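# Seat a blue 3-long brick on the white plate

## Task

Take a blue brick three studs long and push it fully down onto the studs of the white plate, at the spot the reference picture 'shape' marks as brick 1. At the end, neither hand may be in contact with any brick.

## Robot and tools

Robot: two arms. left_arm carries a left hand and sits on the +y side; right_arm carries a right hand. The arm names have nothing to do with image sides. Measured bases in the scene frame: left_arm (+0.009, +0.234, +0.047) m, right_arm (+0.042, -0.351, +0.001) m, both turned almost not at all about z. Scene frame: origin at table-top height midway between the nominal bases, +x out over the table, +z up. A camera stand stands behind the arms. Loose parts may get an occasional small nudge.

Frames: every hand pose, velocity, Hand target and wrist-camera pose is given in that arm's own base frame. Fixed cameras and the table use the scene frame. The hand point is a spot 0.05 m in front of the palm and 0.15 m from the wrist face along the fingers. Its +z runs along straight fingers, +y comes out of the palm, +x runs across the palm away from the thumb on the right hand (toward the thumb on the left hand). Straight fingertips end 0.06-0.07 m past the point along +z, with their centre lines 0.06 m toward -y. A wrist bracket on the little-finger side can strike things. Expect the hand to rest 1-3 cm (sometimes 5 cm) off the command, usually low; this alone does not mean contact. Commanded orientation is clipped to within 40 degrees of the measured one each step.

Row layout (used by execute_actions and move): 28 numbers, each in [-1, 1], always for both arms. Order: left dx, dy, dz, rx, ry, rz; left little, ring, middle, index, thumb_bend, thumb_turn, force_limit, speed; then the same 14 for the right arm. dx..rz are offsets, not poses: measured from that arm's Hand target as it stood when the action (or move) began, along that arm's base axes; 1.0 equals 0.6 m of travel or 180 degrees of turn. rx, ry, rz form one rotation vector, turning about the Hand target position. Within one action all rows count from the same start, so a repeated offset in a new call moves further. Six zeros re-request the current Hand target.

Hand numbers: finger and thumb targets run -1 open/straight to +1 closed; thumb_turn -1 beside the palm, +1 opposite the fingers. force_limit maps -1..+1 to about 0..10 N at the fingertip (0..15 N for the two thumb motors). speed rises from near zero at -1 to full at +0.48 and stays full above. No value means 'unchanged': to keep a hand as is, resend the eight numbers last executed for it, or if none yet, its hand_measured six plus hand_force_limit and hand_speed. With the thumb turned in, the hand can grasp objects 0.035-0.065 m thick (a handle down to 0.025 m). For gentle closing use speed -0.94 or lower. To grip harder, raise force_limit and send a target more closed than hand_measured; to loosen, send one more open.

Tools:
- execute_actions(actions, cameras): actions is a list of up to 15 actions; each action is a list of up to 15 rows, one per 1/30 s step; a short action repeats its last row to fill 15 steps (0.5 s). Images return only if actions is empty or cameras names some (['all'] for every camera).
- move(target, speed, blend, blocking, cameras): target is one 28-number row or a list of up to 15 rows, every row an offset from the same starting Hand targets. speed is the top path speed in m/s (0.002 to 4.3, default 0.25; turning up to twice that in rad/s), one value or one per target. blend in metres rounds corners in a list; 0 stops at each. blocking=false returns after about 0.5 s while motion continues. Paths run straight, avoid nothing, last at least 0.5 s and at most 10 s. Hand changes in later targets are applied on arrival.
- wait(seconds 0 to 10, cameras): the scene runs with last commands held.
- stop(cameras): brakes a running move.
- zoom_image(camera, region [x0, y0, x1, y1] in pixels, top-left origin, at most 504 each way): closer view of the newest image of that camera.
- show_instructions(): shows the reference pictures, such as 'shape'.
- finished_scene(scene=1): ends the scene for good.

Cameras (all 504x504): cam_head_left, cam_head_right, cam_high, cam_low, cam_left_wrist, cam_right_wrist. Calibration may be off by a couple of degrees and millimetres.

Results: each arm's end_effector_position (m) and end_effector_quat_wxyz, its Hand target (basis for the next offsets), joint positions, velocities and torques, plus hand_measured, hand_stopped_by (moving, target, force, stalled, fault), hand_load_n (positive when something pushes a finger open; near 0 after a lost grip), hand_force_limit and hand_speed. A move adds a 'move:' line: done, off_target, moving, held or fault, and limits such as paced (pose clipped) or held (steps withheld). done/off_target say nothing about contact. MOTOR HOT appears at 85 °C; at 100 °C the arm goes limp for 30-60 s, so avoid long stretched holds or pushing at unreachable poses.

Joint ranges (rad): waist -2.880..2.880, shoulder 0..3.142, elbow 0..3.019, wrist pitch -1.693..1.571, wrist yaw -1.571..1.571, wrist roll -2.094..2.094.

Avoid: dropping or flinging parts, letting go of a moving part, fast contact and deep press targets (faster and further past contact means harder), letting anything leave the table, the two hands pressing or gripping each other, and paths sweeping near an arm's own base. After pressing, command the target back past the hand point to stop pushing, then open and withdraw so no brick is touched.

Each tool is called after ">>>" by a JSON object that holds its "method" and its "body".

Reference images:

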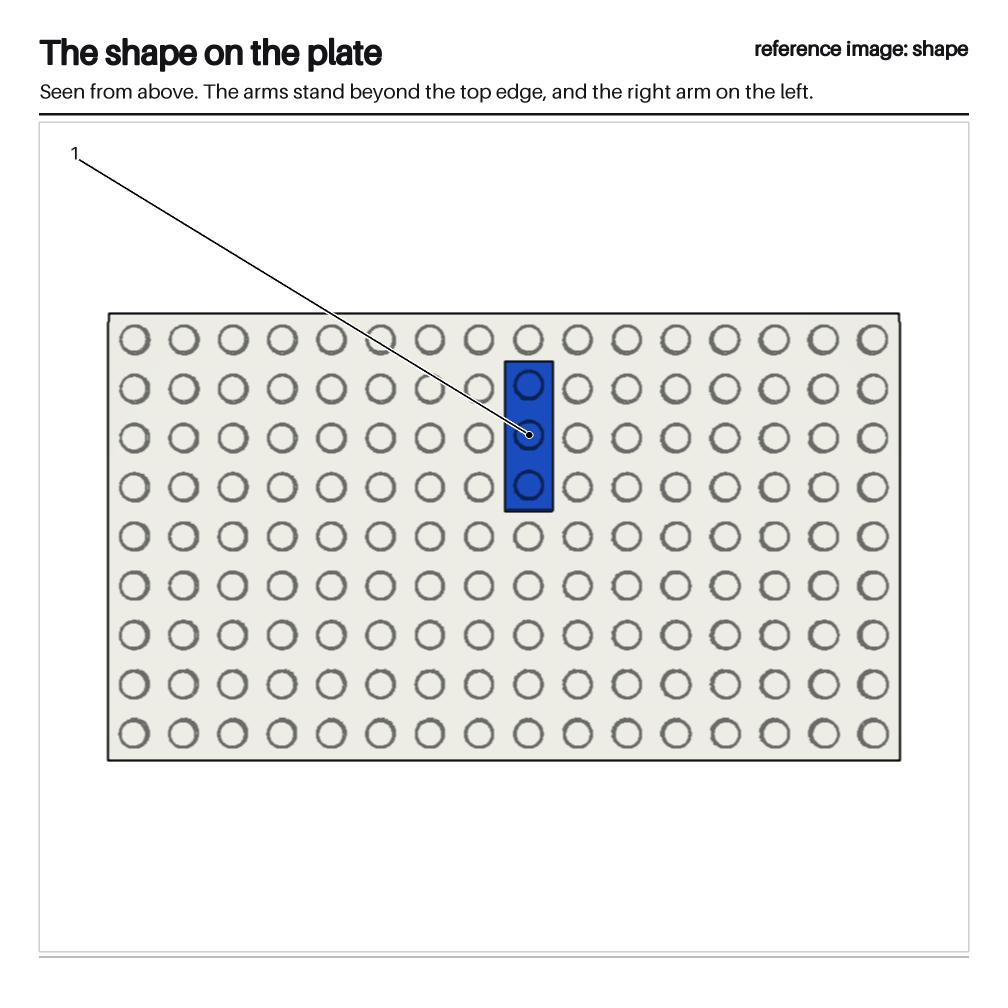

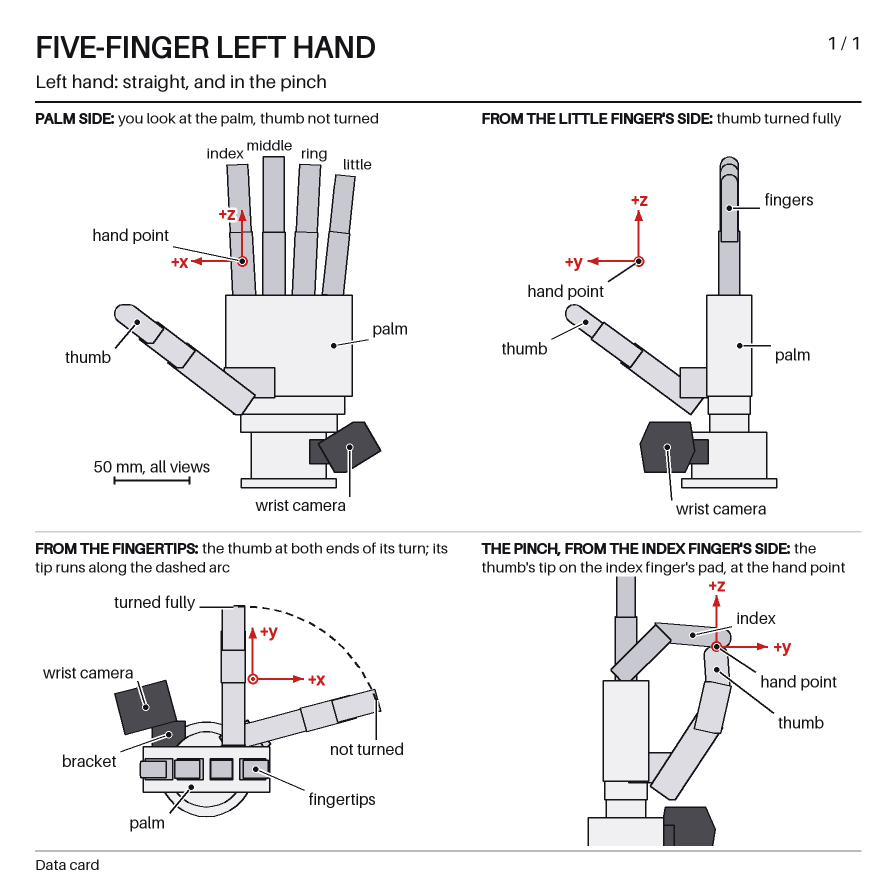

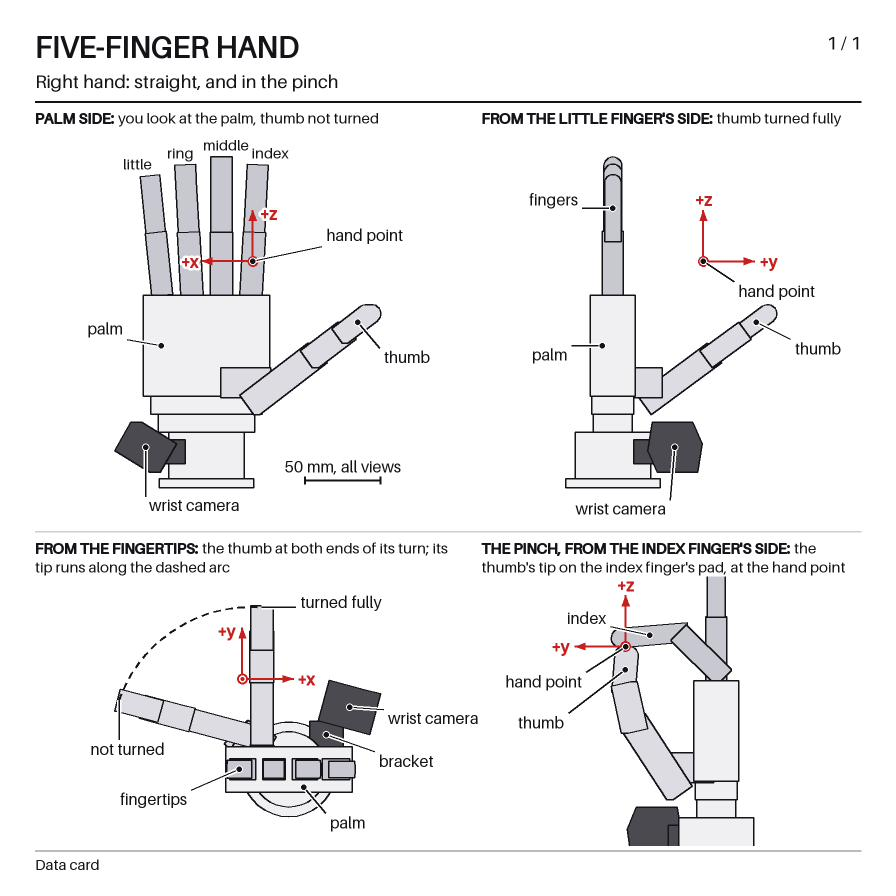

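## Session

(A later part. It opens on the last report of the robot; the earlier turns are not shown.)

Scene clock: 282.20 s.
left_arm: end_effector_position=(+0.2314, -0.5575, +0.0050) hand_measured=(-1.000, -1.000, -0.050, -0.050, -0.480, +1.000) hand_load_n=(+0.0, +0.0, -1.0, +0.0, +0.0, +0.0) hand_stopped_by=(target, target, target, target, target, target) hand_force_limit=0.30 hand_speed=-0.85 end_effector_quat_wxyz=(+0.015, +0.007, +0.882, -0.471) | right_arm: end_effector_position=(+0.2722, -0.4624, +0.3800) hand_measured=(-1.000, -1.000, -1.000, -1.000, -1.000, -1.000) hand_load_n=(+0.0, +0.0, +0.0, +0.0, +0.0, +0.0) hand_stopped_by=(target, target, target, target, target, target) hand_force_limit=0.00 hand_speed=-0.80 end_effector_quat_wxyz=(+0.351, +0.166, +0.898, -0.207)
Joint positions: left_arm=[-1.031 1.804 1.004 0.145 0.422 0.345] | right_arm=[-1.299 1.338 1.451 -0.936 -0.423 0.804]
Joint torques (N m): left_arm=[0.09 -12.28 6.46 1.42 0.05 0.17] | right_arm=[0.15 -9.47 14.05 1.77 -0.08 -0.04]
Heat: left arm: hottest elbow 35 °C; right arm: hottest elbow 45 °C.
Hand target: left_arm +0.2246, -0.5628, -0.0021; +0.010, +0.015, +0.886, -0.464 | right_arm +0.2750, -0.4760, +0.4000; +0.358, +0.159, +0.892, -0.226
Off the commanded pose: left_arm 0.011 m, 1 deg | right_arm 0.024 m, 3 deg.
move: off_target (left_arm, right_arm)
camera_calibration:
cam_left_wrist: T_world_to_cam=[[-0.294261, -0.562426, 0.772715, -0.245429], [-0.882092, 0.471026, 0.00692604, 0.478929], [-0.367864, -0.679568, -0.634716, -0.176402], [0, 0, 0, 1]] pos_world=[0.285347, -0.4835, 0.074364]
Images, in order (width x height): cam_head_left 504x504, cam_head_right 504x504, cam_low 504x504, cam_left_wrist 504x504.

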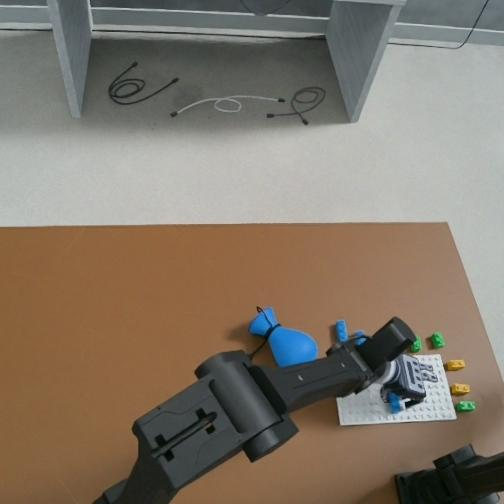

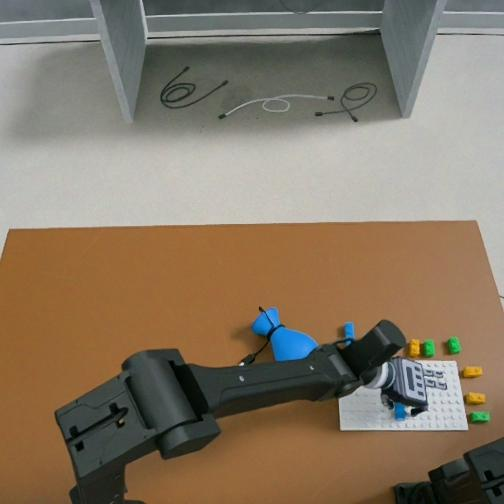

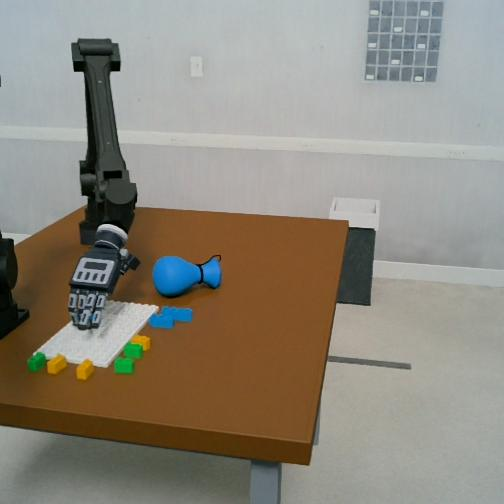

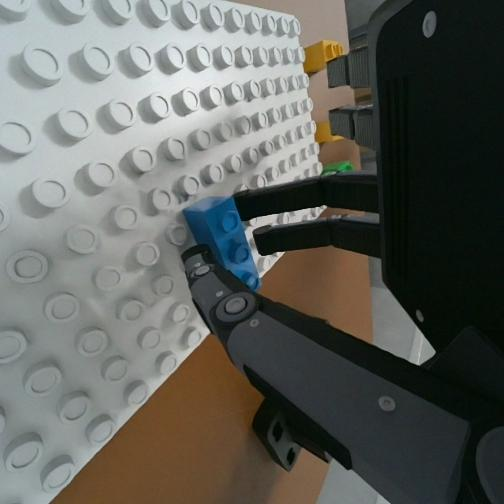

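>>> {"method": "move", "body": {"target": [[0,0,0,0,0,0,-1,-1,-0.3,-0.3,-0.56,1,0.3,-0.7,0,0,0,0,0,0,-1,-1,-1,-1,-1,-1,0,-0.8],[0.0,0.0,0.13,0,0,0,-1,-1,-0.3,-0.3,-0.56,1,0.3,-0.7,0,0,0,0,0,0,-1,-1,-1,-1,-1,-1,0,-0.8]], "speed": 0.08, "cameras": ["all"]}}

>>> {"method": "zoom_image", "body": {"camera": "cam_left_wrist", "region": [120, 100, 290, 270]}}

>>> {"method": "zoom_image", "body": {"camera": "cam_head_left", "region": [380, 390, 420, 430]}}

>>> {"method": "zoom_image", "body": {"camera": "cam_head_right", "region": [380, 390, 420, 430]}}

>>> {"method": "zoom_image", "body": {"camera": "cam_low", "region": [60, 290, 120, 350]}}

>>> {"method": "zoom_image", "body": {"camera": "cam_high", "region": [335, 100, 385, 150]}}

Scene clock: 287.27 s.
left_arm: end_effector_position=(+0.2257, -0.5461, +0.0559) hand_measured=(-1.000, -1.000, -0.122, -0.300, -0.560, +1.000) hand_load_n=(+0.0, +0.0, +0.0, +0.0, +0.0, +0.0) hand_stopped_by=(target, target, stalled, target, target, target) hand_force_limit=0.30 hand_speed=-0.70 end_effector_quat_wxyz=(+0.006, +0.000, +0.892, -0.451) | right_arm: end_effector_position=(+0.2722, -0.4624, +0.3800) hand_measured=(-1.000, -1.000, -1.000, -1.000, -1.000, -1.000) hand_load_n=(+0.0, +0.0, +0.0, +0.0, +0.0, +0.0) hand_stopped_by=(target, target, target, target, target, target) hand_force_limit=0.00 hand_speed=-0.80 end_effector_quat_wxyz=(+0.351, +0.166, +0.898, -0.207)
Joint positions: left_arm=[-1.031 1.69 1.042 -0.057 0.417 0.345] | right_arm=[-1.299 1.338 1.451 -0.936 -0.423 0.804]
Joint torques (N m): left_arm=[0.5 -13.57 8.83 1.32 0.23 0.14] | right_arm=[-0.03 -9.47 14.06 1.84 -0.09 -0.03]
Heat: left arm: hottest elbow 35 °C; right arm: hottest elbow 45 °C.
Hand target: left_arm +0.2248, -0.5626, +0.0756; +0.010, +0.014, +0.886, -0.464 | right_arm +0.2750, -0.4760, +0.4000; +0.358, +0.159, +0.892, -0.226
Off the commanded pose: left_arm 0.026 m, 2 deg | right_arm 0.024 m, 3 deg.
move: off_target (left_arm, right_arm)
camera_calibration:
cam_left_wrist: T_world_to_cam=[[-0.274768, -0.597477, 0.753342, -0.302546], [-0.883232, 0.466491, 0.0478312, 0.463725], [-0.380005, -0.652233, -0.655887, -0.119673], [0, 0, 0, 1]] pos_world=[0.28097, -0.475142, 0.127248]
cam_right_wrist: T_world_to_cam=[[0.243258, 0.845141, -0.475986, 0.508923], [0.389816, 0.364171, 0.845827, -0.260394], [0.888183, -0.391301, -0.240862, -0.21839], [0, 0, 0, 1]] pos_world=[0.171676, -0.420739, 0.409887]

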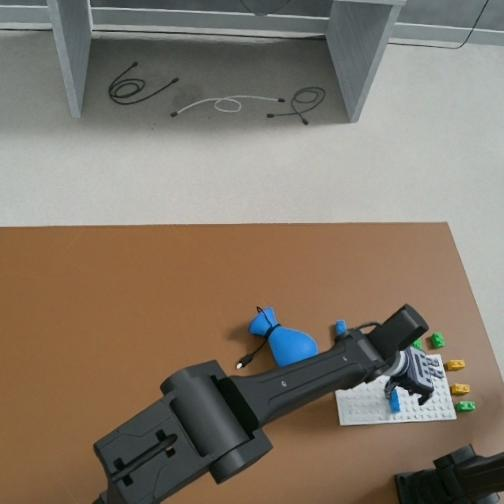

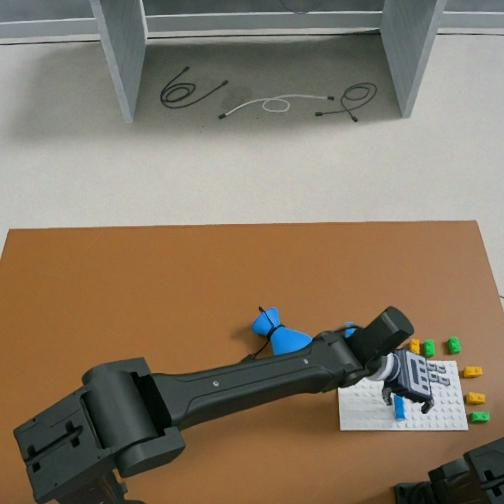

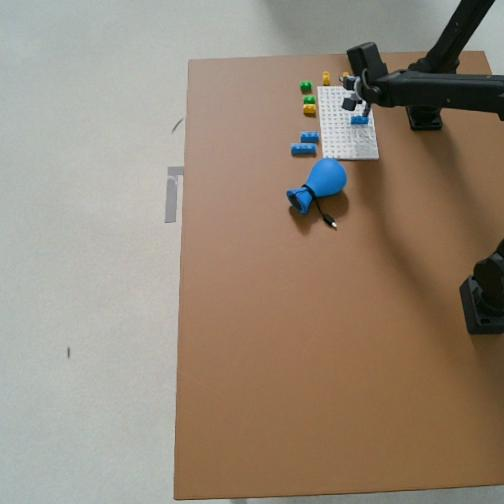

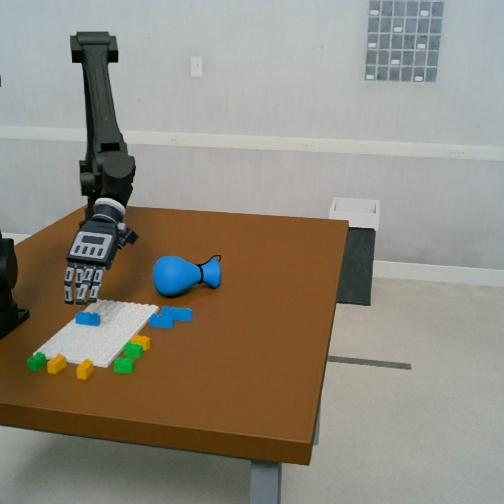

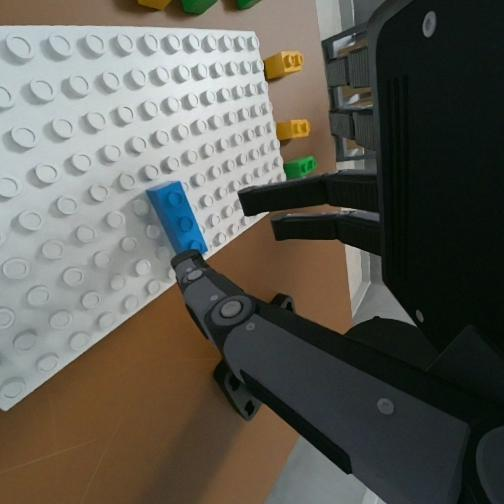

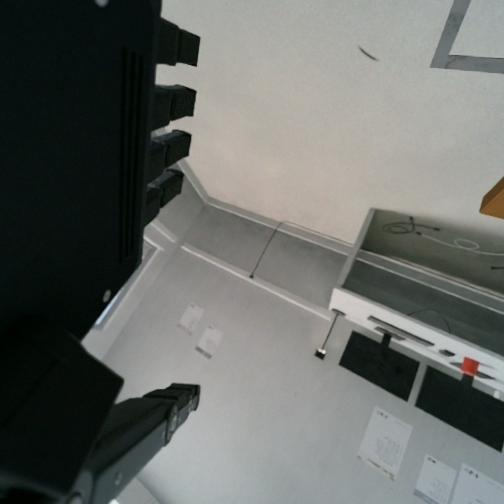

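Scaled by 2.965 from the camera's 504x504 image, which has a finer 720x720 frame.

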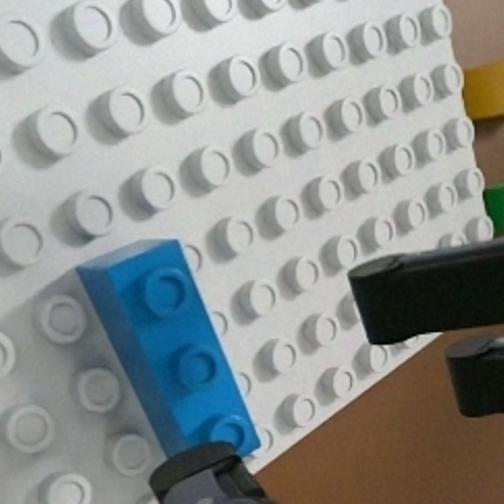

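Scaled by 12.600 from the camera's 504x504 image, which has a finer 720x720 frame.

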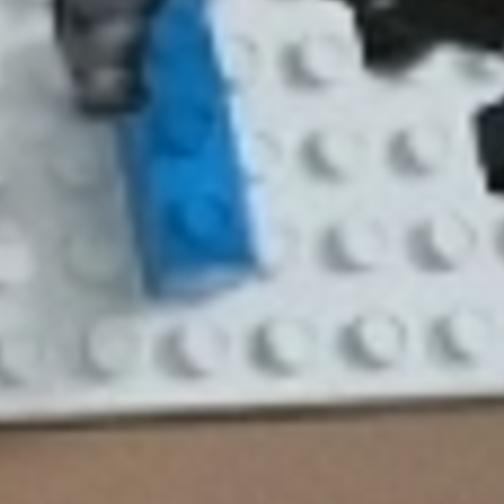

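Scaled by 12.600 from the camera's 504x504 image, which has a finer 720x720 frame.

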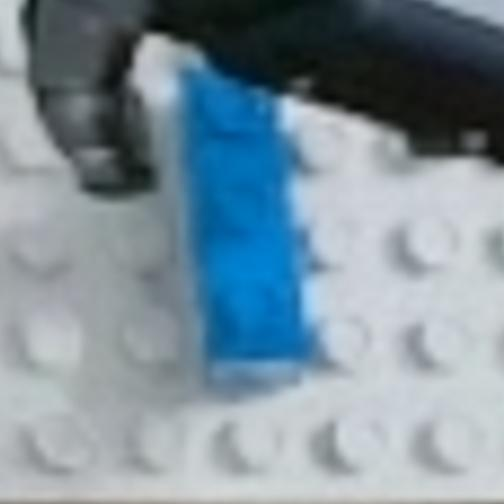

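Scaled by 8.400 from the camera's 504x504 image, which has a finer 720x720 frame.

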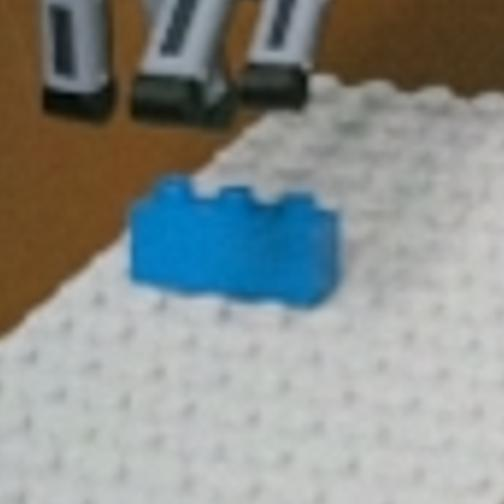

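Scaled by 10.080 from the camera's 504x504 image, which has a finer 720x720 frame.

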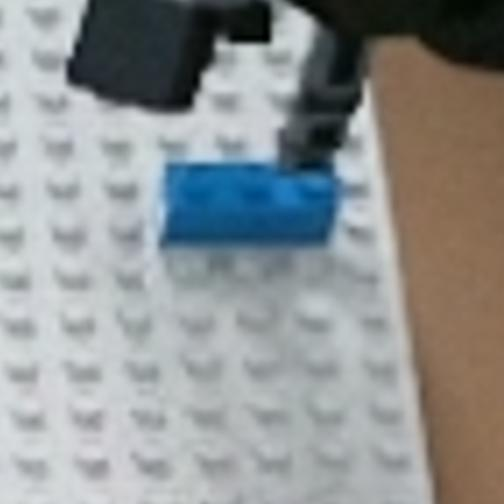

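>>> {"method": "move", "body": {"target": [[0.05,0,0.074,-0.04,0,0,1,1,1,1,-1,-1,0.3,0.0,0,0,0,0,0,0,-1,-1,-1,-1,-1,-1,0,-0.8],[-0.005,0.0043,0.0407,-0.082,0,0,1,1,1,1,-1,-1,0.3,0.0,0,0,0,0,0,0,-1,-1,-1,-1,-1,-1,0,-0.8],[-0.005,0.0043,-0.0927,-0.082,0,0,1,1,1,1,-1,-1,0.3,0.0,0,0,0,0,0,0,-1,-1,-1,-1,-1,-1,0,-0.8]], "speed": [0.12,0.12,0.08], "cameras": ["all"]}}

>>> {"method": "zoom_image", "body": {"camera": "cam_left_wrist", "region": [60, 80, 312, 332]}}

>>> {"method": "zoom_image", "body": {"camera": "cam_head_left", "region": [360, 350, 450, 440]}}

>>> {"method": "zoom_image", "body": {"camera": "cam_head_right", "region": [360, 350, 450, 440]}}

>>> {"method": "zoom_image", "body": {"camera": "cam_low", "region": [50, 260, 140, 350]}}

Scene clock: 302.57 s.
left_arm: end_effector_position=(+0.2306, -0.5557, +0.0276) hand_measured=(+1.000, +1.000, +1.000, +1.000, -1.000, -1.000) hand_load_n=(+0.0, +0.0, +0.0, +0.0, +0.0, +0.0) hand_stopped_by=(target, target, target, target, target, target) hand_force_limit=0.30 hand_speed=0.00 end_effector_quat_wxyz=(+0.020, +0.013, +0.819, -0.573) | right_arm: end_effector_position=(+0.2722, -0.4624, +0.3800) hand_measured=(-1.000, -1.000, -1.000, -1.000, -1.000, -1.000) hand_load_n=(+0.0, +0.0, +0.0, +0.0, +0.0, +0.0) hand_stopped_by=(target, target, target, target, target, target) hand_force_limit=0.00 hand_speed=-0.80 end_effector_quat_wxyz=(+0.351, +0.166, +0.898, -0.207)
Joint positions: left_arm=[-0.995 1.789 0.868 0.517 0.521 0.261] | right_arm=[-1.299 1.338 1.451 -0.936 -0.423 0.804]
Joint torques (N m): left_arm=[0.32 -10.58 4.7 2.76 0.04 -0.1] | right_arm=[-0.03 -9.47 14.01 1.8 -0.07 -0.05]
Heat: left arm: hottest elbow 37 °C; right arm: hottest elbow 46 °C.
Hand target: left_arm +0.2218, -0.5601, +0.0200; +0.012, +0.013, +0.819, -0.574 | right_arm +0.2750, -0.4760, +0.4000; +0.358, +0.159, +0.892, -0.226
Off the commanded pose: left_arm 0.012 m, 1 deg | right_arm 0.024 m, 3 deg.
move: off_target (left_arm, right_arm)
camera_calibration:
cam_left_wrist: T_world_to_cam=[[-0.312046, -0.359489, 0.879429, -0.148271], [-0.875981, 0.467224, -0.119833, 0.477223], [-0.367811, -0.807756, -0.460701, -0.237189], [0, 0, 0, 1]] pos_world=[0.28453, -0.467862, 0.0783084]
cam_right_wrist: T_world_to_cam=[[0.243258, 0.845141, -0.475986, 0.508923], [0.389816, 0.364171, 0.845827, -0.260394], [0.888183, -0.391301, -0.240862, -0.21839], [0, 0, 0, 1]] pos_world=[0.171676, -0.420739, 0.409887]

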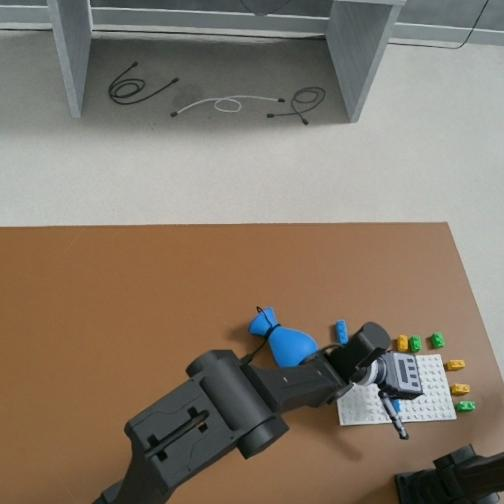

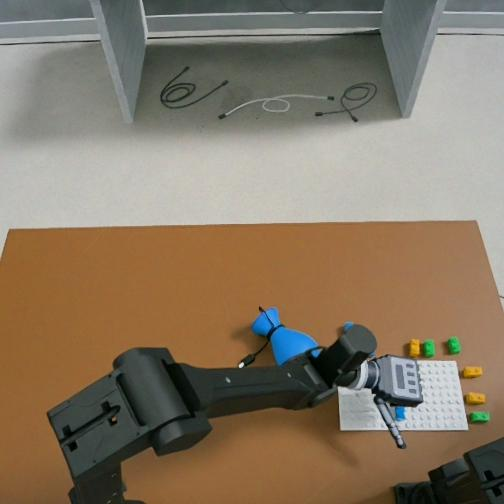

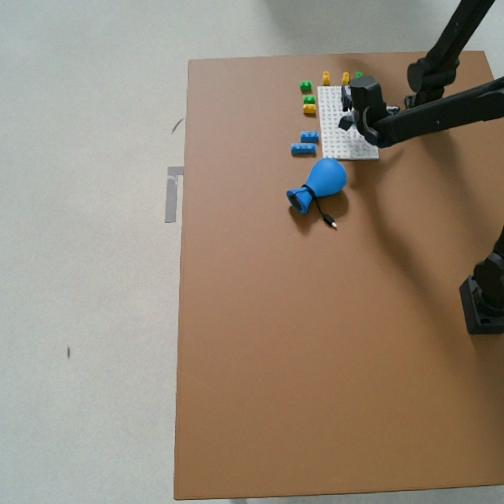

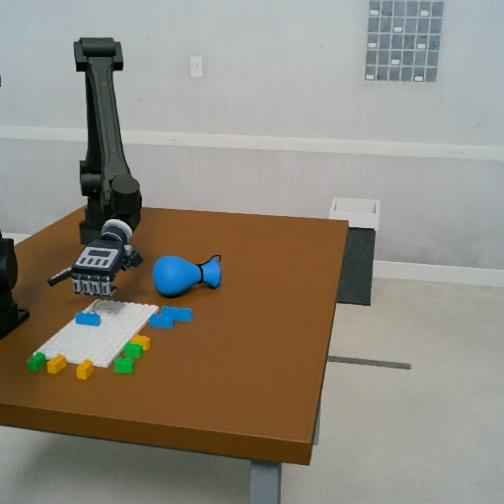

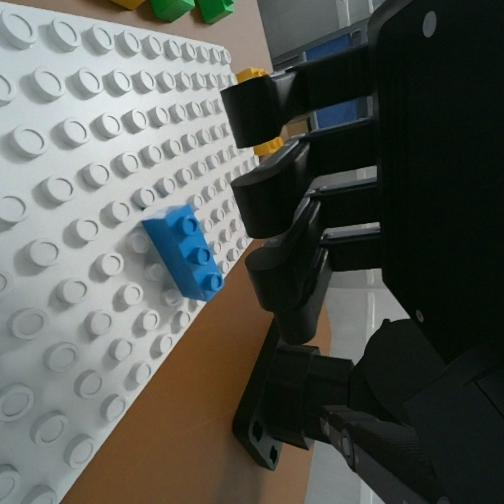

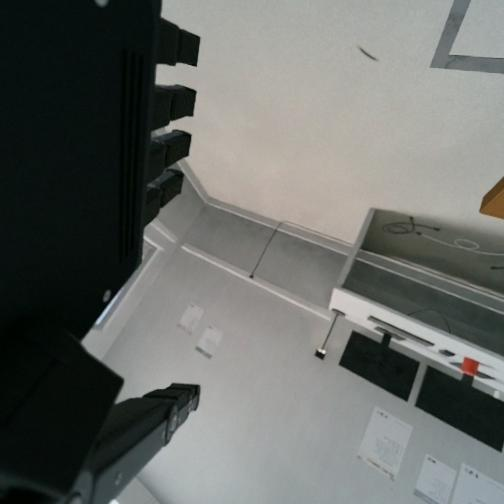

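Scaled by 2.000 from the camera's 504x504 image, which has a finer 720x720 frame.

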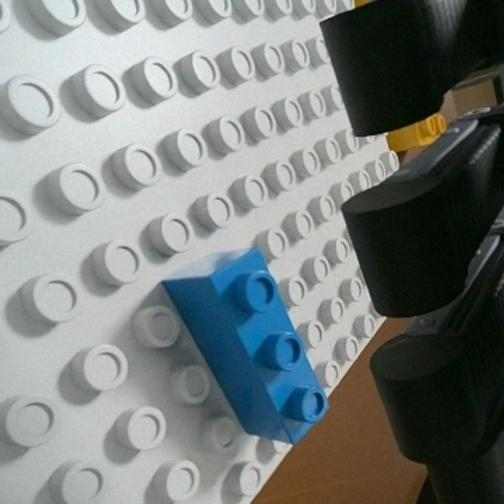

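Scaled by 5.600 from the camera's 504x504 image, which has a finer 720x720 frame.

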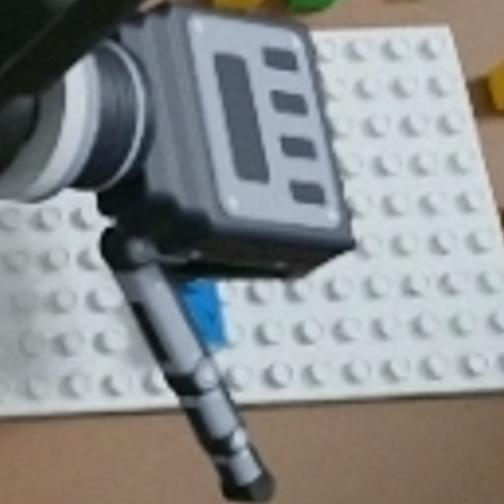

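Scaled by 5.600 from the camera's 504x504 image, which has a finer 720x720 frame.

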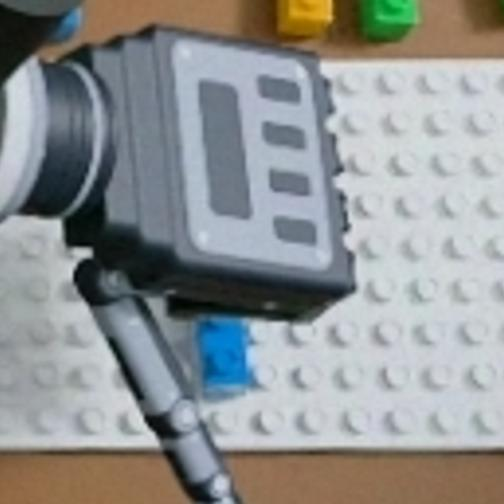

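Scaled by 5.600 from the camera's 504x504 image, which has a finer 720x720 frame.

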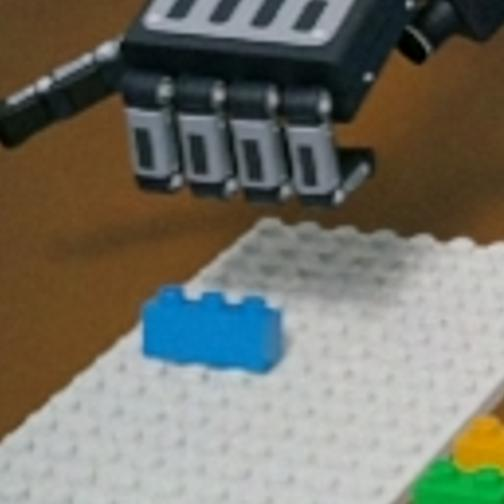

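>>> {"method": "zoom_image", "body": {"camera": "cam_left_wrist", "region": [120, 180, 240, 300]}}

>>> {"method": "zoom_image", "body": {"camera": "cam_left_wrist", "region": [100, 0, 270, 170]}}

>>> {"method": "zoom_image", "body": {"camera": "cam_low", "region": [60, 300, 110, 350]}}

Scaled by 4.200 from the camera's 504x504 image, which has a finer 720x720 frame.

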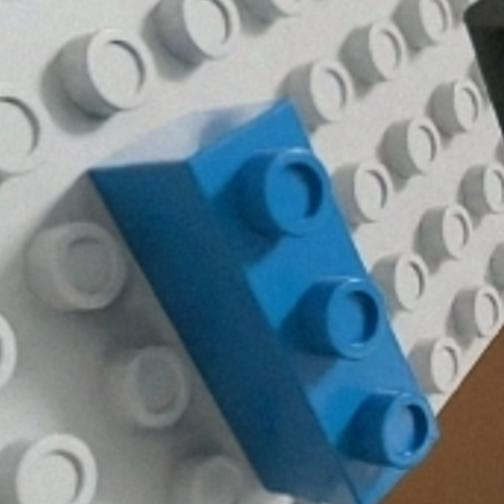

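Scaled by 2.965 from the camera's 504x504 image, which has a finer 720x720 frame.

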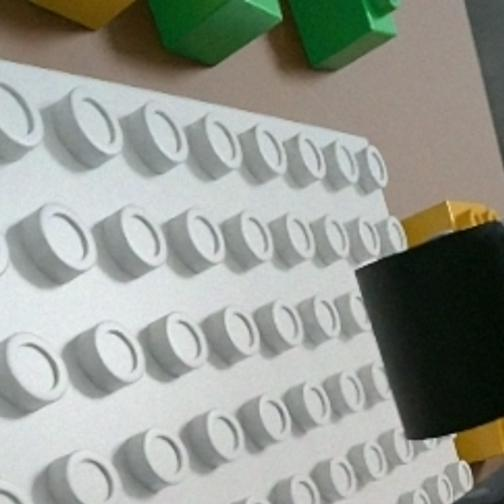

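Scaled by 10.080 from the camera's 504x504 image, which has a finer 720x720 frame.

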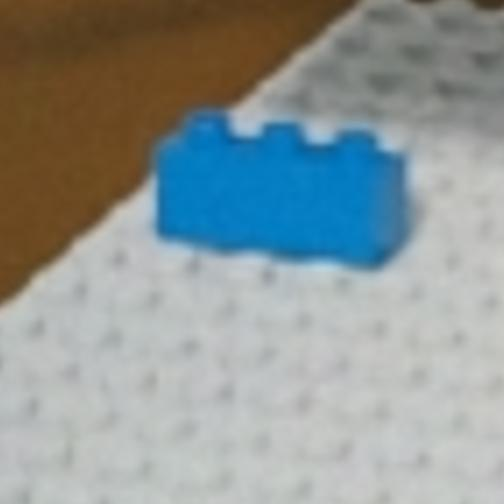

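>>> {"method": "move", "body": {"target": [[-0.014,0.0112,0,0,0,0,1,1,1,1,-1,-1,0.3,0.0,0,0,0,0,0,0,-1,-1,-1,-1,-1,-1,0,-0.8],[-0.014,0.0112,-0.045,0,0,0,1,1,1,1,-1,-1,0.3,0.0,0,0,0,0,0,0,-1,-1,-1,-1,-1,-1,0,-0.8]], "speed": 0.07, "cameras": ["all"]}}

>>> {"method": "zoom_image", "body": {"camera": "cam_left_wrist", "region": [100, 120, 280, 300]}}

>>> {"method": "zoom_image", "body": {"camera": "cam_low", "region": [40, 270, 130, 360]}}

>>> {"method": "zoom_image", "body": {"camera": "cam_head_right", "region": [360, 370, 430, 440]}}

Scene clock: 317.77 s.
left_arm: end_effector_position=(+0.2218, -0.5492, -0.0003) hand_measured=(+1.000, +1.000, +1.000, +1.000, -1.000, -1.000) hand_load_n=(+0.0, +0.0, +0.0, +0.5, +0.0, +0.0) hand_stopped_by=(target, target, target, target, target, target) hand_force_limit=0.30 hand_speed=0.00 end_effector_quat_wxyz=(+0.019, +0.014, +0.819, -0.573) | right_arm: end_effector_position=(+0.2722, -0.4624, +0.3800) hand_measured=(-1.000, -1.000, -1.000, -1.000, -1.000, -1.000) hand_load_n=(+0.0, +0.0, +0.0, +0.0, +0.0, +0.0) hand_stopped_by=(target, target, target, target, target, target) hand_force_limit=0.00 hand_speed=-0.80 end_effector_quat_wxyz=(+0.351, +0.166, +0.898, -0.207)
Joint positions: left_arm=[-1.002 1.842 0.83 0.607 0.516 0.258] | right_arm=[-1.299 1.338 1.451 -0.936 -0.423 0.804]
Joint torques (N m): left_arm=[0.5 -11.52 4.36 2.92 -0.06 -0.08] | right_arm=[0.03 -9.35 14.06 1.83 -0.09 -0.04]
Heat: left arm: hottest elbow 37 °C; right arm: hottest elbow 46 °C.
Hand target: left_arm +0.2133, -0.5535, -0.0069; +0.012, +0.013, +0.819, -0.574 | right_arm +0.2750, -0.4760, +0.4000; +0.358, +0.159, +0.892, -0.226
Off the commanded pose: left_arm 0.012 m, 1 deg | right_arm 0.024 m, 3 deg.
move: off_target (left_arm, right_arm)
camera_calibration:
cam_left_wrist: T_world_to_cam=[[-0.311303, -0.359812, 0.87956, -0.124396], [-0.875292, 0.468994, -0.117935, 0.464012], [-0.370074, -0.806585, -0.46094, -0.246949], [0, 0, 0, 1]] pos_world=[0.276032, -0.461563, 0.0503083]
cam_right_wrist: T_world_to_cam=[[0.243258, 0.845141, -0.475986, 0.508923], [0.389816, 0.364171, 0.845827, -0.260394], [0.888183, -0.391301, -0.240862, -0.21839], [0, 0, 0, 1]] pos_world=[0.171676, -0.420739, 0.409887]

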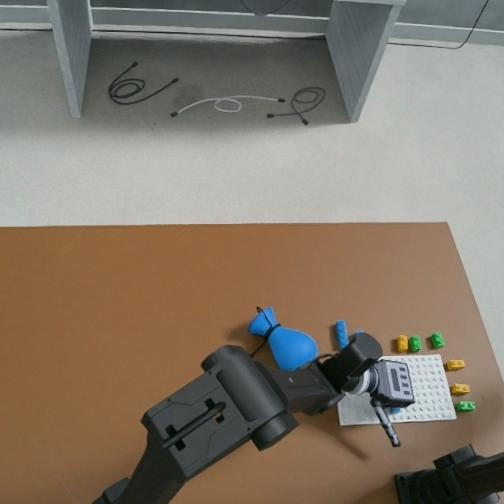

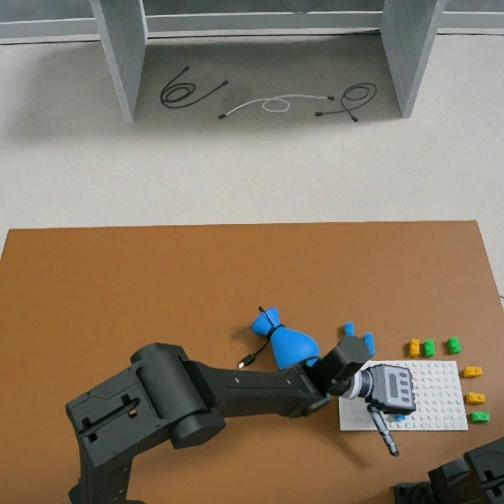

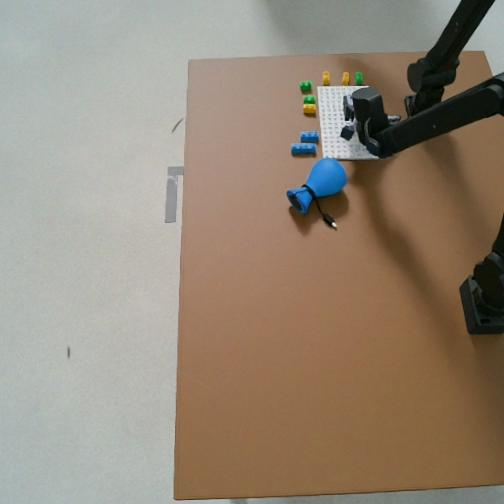

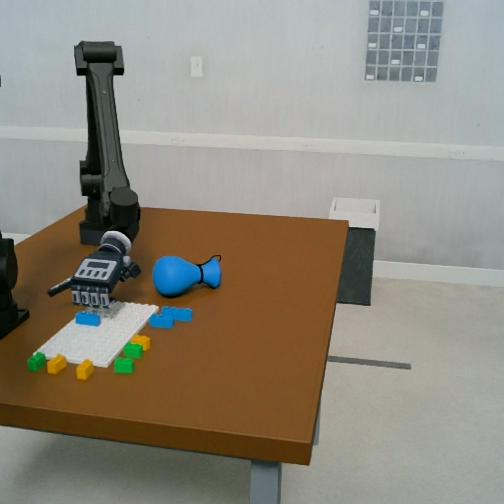

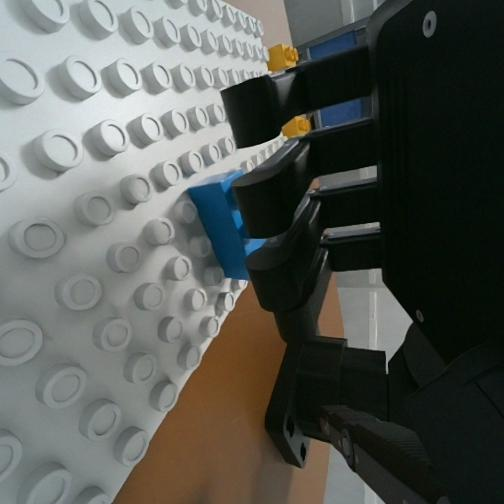

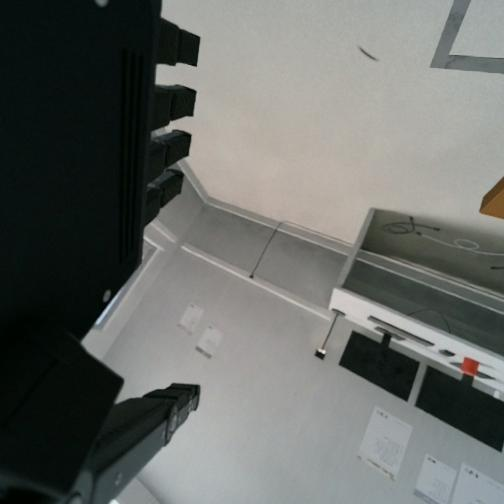

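Scaled by 2.800 from the camera's 504x504 image, which has a finer 720x720 frame.

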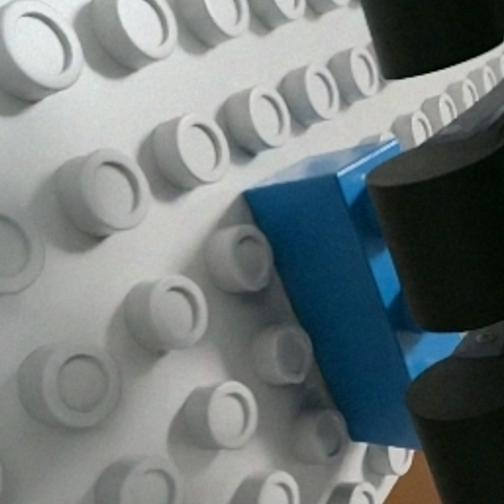

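Scaled by 5.600 from the camera's 504x504 image, which has a finer 720x720 frame.

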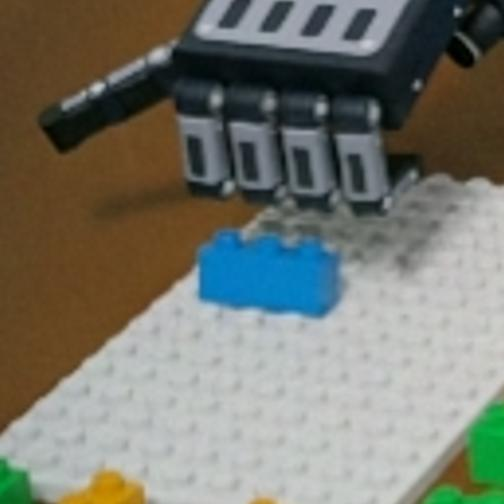

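Scaled by 7.200 from the camera's 504x504 image, which has a finer 720x720 frame.

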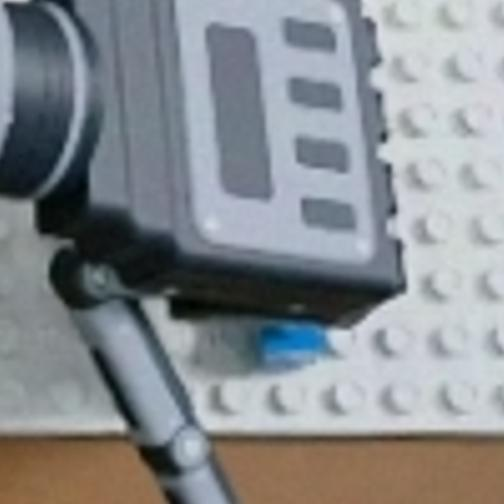

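>>> {"method": "move", "body": {"target": [0,0,-0.042,0,0,0,1,1,1,1,-1,-1,0.3,0.0,0,0,0,0,0,0,-1,-1,-1,-1,-1,-1,0,-0.8], "speed": 0.04, "cameras": ["cam_left_wrist","cam_low","cam_head_right"]}}

>>> {"method": "zoom_image", "body": {"camera": "cam_left_wrist", "region": [100, 120, 280, 300]}}

>>> {"method": "zoom_image", "body": {"camera": "cam_low", "region": [40, 270, 130, 360]}}

Scene clock: 319.77 s.
left_arm: end_effector_position=(+0.2236, -0.5522, -0.0171) hand_measured=(+1.000, +1.000, +1.000, +1.000, -1.000, -1.000) hand_load_n=(+0.0, +0.0, +0.0, +0.0, +0.0, +0.0) hand_stopped_by=(target, target, target, target, target, target) hand_force_limit=0.30 hand_speed=0.00 end_effector_quat_wxyz=(+0.022, +0.015, +0.815, -0.579) | right_arm: end_effector_position=(+0.2722, -0.4624, +0.3800) hand_measured=(-1.000, -1.000, -1.000, -1.000, -1.000, -1.000) hand_load_n=(+0.0, +0.0, +0.0, +0.0, +0.0, +0.0) hand_stopped_by=(target, target, target, target, target, target) hand_force_limit=0.00 hand_speed=-0.80 end_effector_quat_wxyz=(+0.351, +0.166, +0.898, -0.207)
Joint positions: left_arm=[-1.002 1.897 0.83 0.681 0.516 0.255] | right_arm=[-1.299 1.338 1.451 -0.936 -0.423 0.804]
Joint torques (N m): left_arm=[0.56 -10.64 3.74 2.81 -0.05 -0.07] | right_arm=[-0.03 -9.41 14.06 1.83 -0.08 -0.04]
Heat: left arm: hottest elbow 36 °C; right arm: hottest elbow 46 °C.
Hand target: left_arm +0.2133, -0.5535, -0.0322; +0.012, +0.013, +0.819, -0.574 | right_arm +0.2750, -0.4760, +0.4000; +0.358, +0.159, +0.892, -0.226
Off the commanded pose: left_arm 0.018 m, 1 deg | right_arm 0.024 m, 3 deg.
move: off_target (left_arm, right_arm)
camera_calibration:
cam_left_wrist: T_world_to_cam=[[-0.317662, -0.346202, 0.882743, -0.101152], [-0.874735, 0.466306, -0.1319, 0.463121], [-0.365965, -0.814066, -0.450962, -0.26137], [0, 0, 0, 1]] pos_world=[0.277324, -0.463748, 0.0325094]
Images, in order (width x height): cam_head_right 504x504, cam_low 504x504, cam_left_wrist 504x504.

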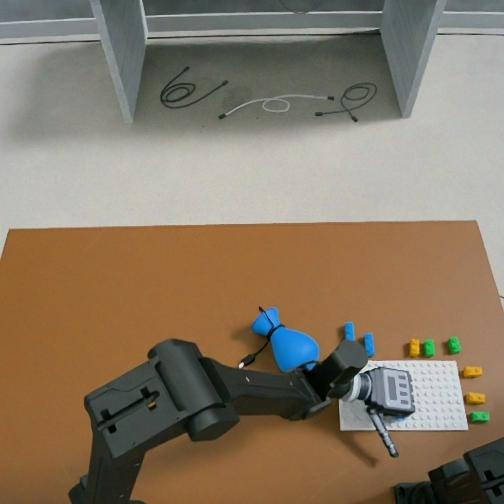

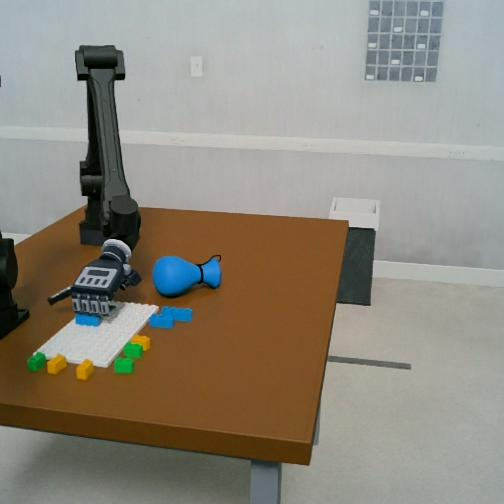

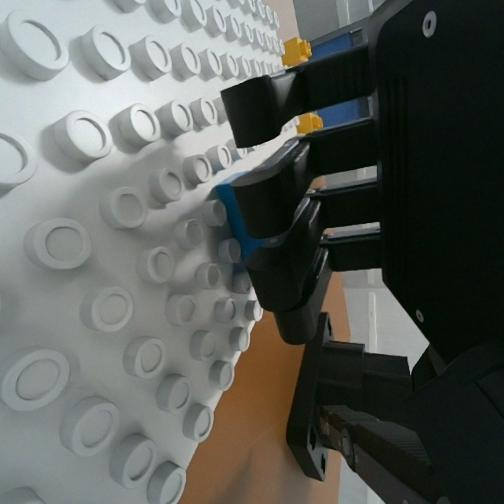

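Scaled by 2.800 from the camera's 504x504 image, which has a finer 720x720 frame.

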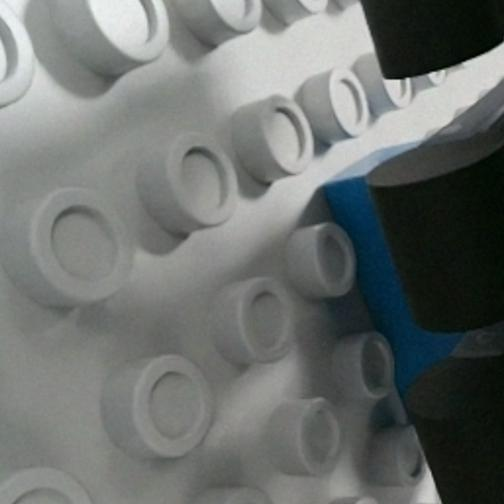

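Scaled by 5.600 from the camera's 504x504 image, which has a finer 720x720 frame.

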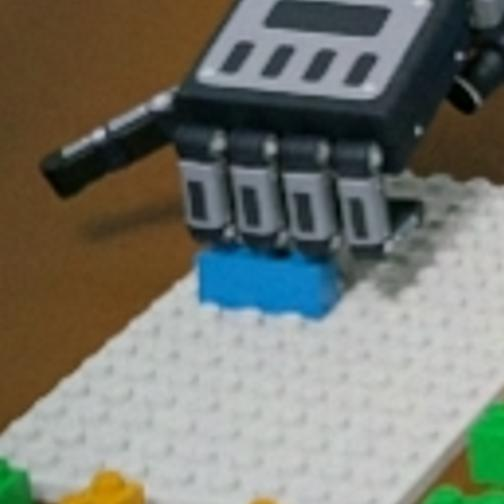

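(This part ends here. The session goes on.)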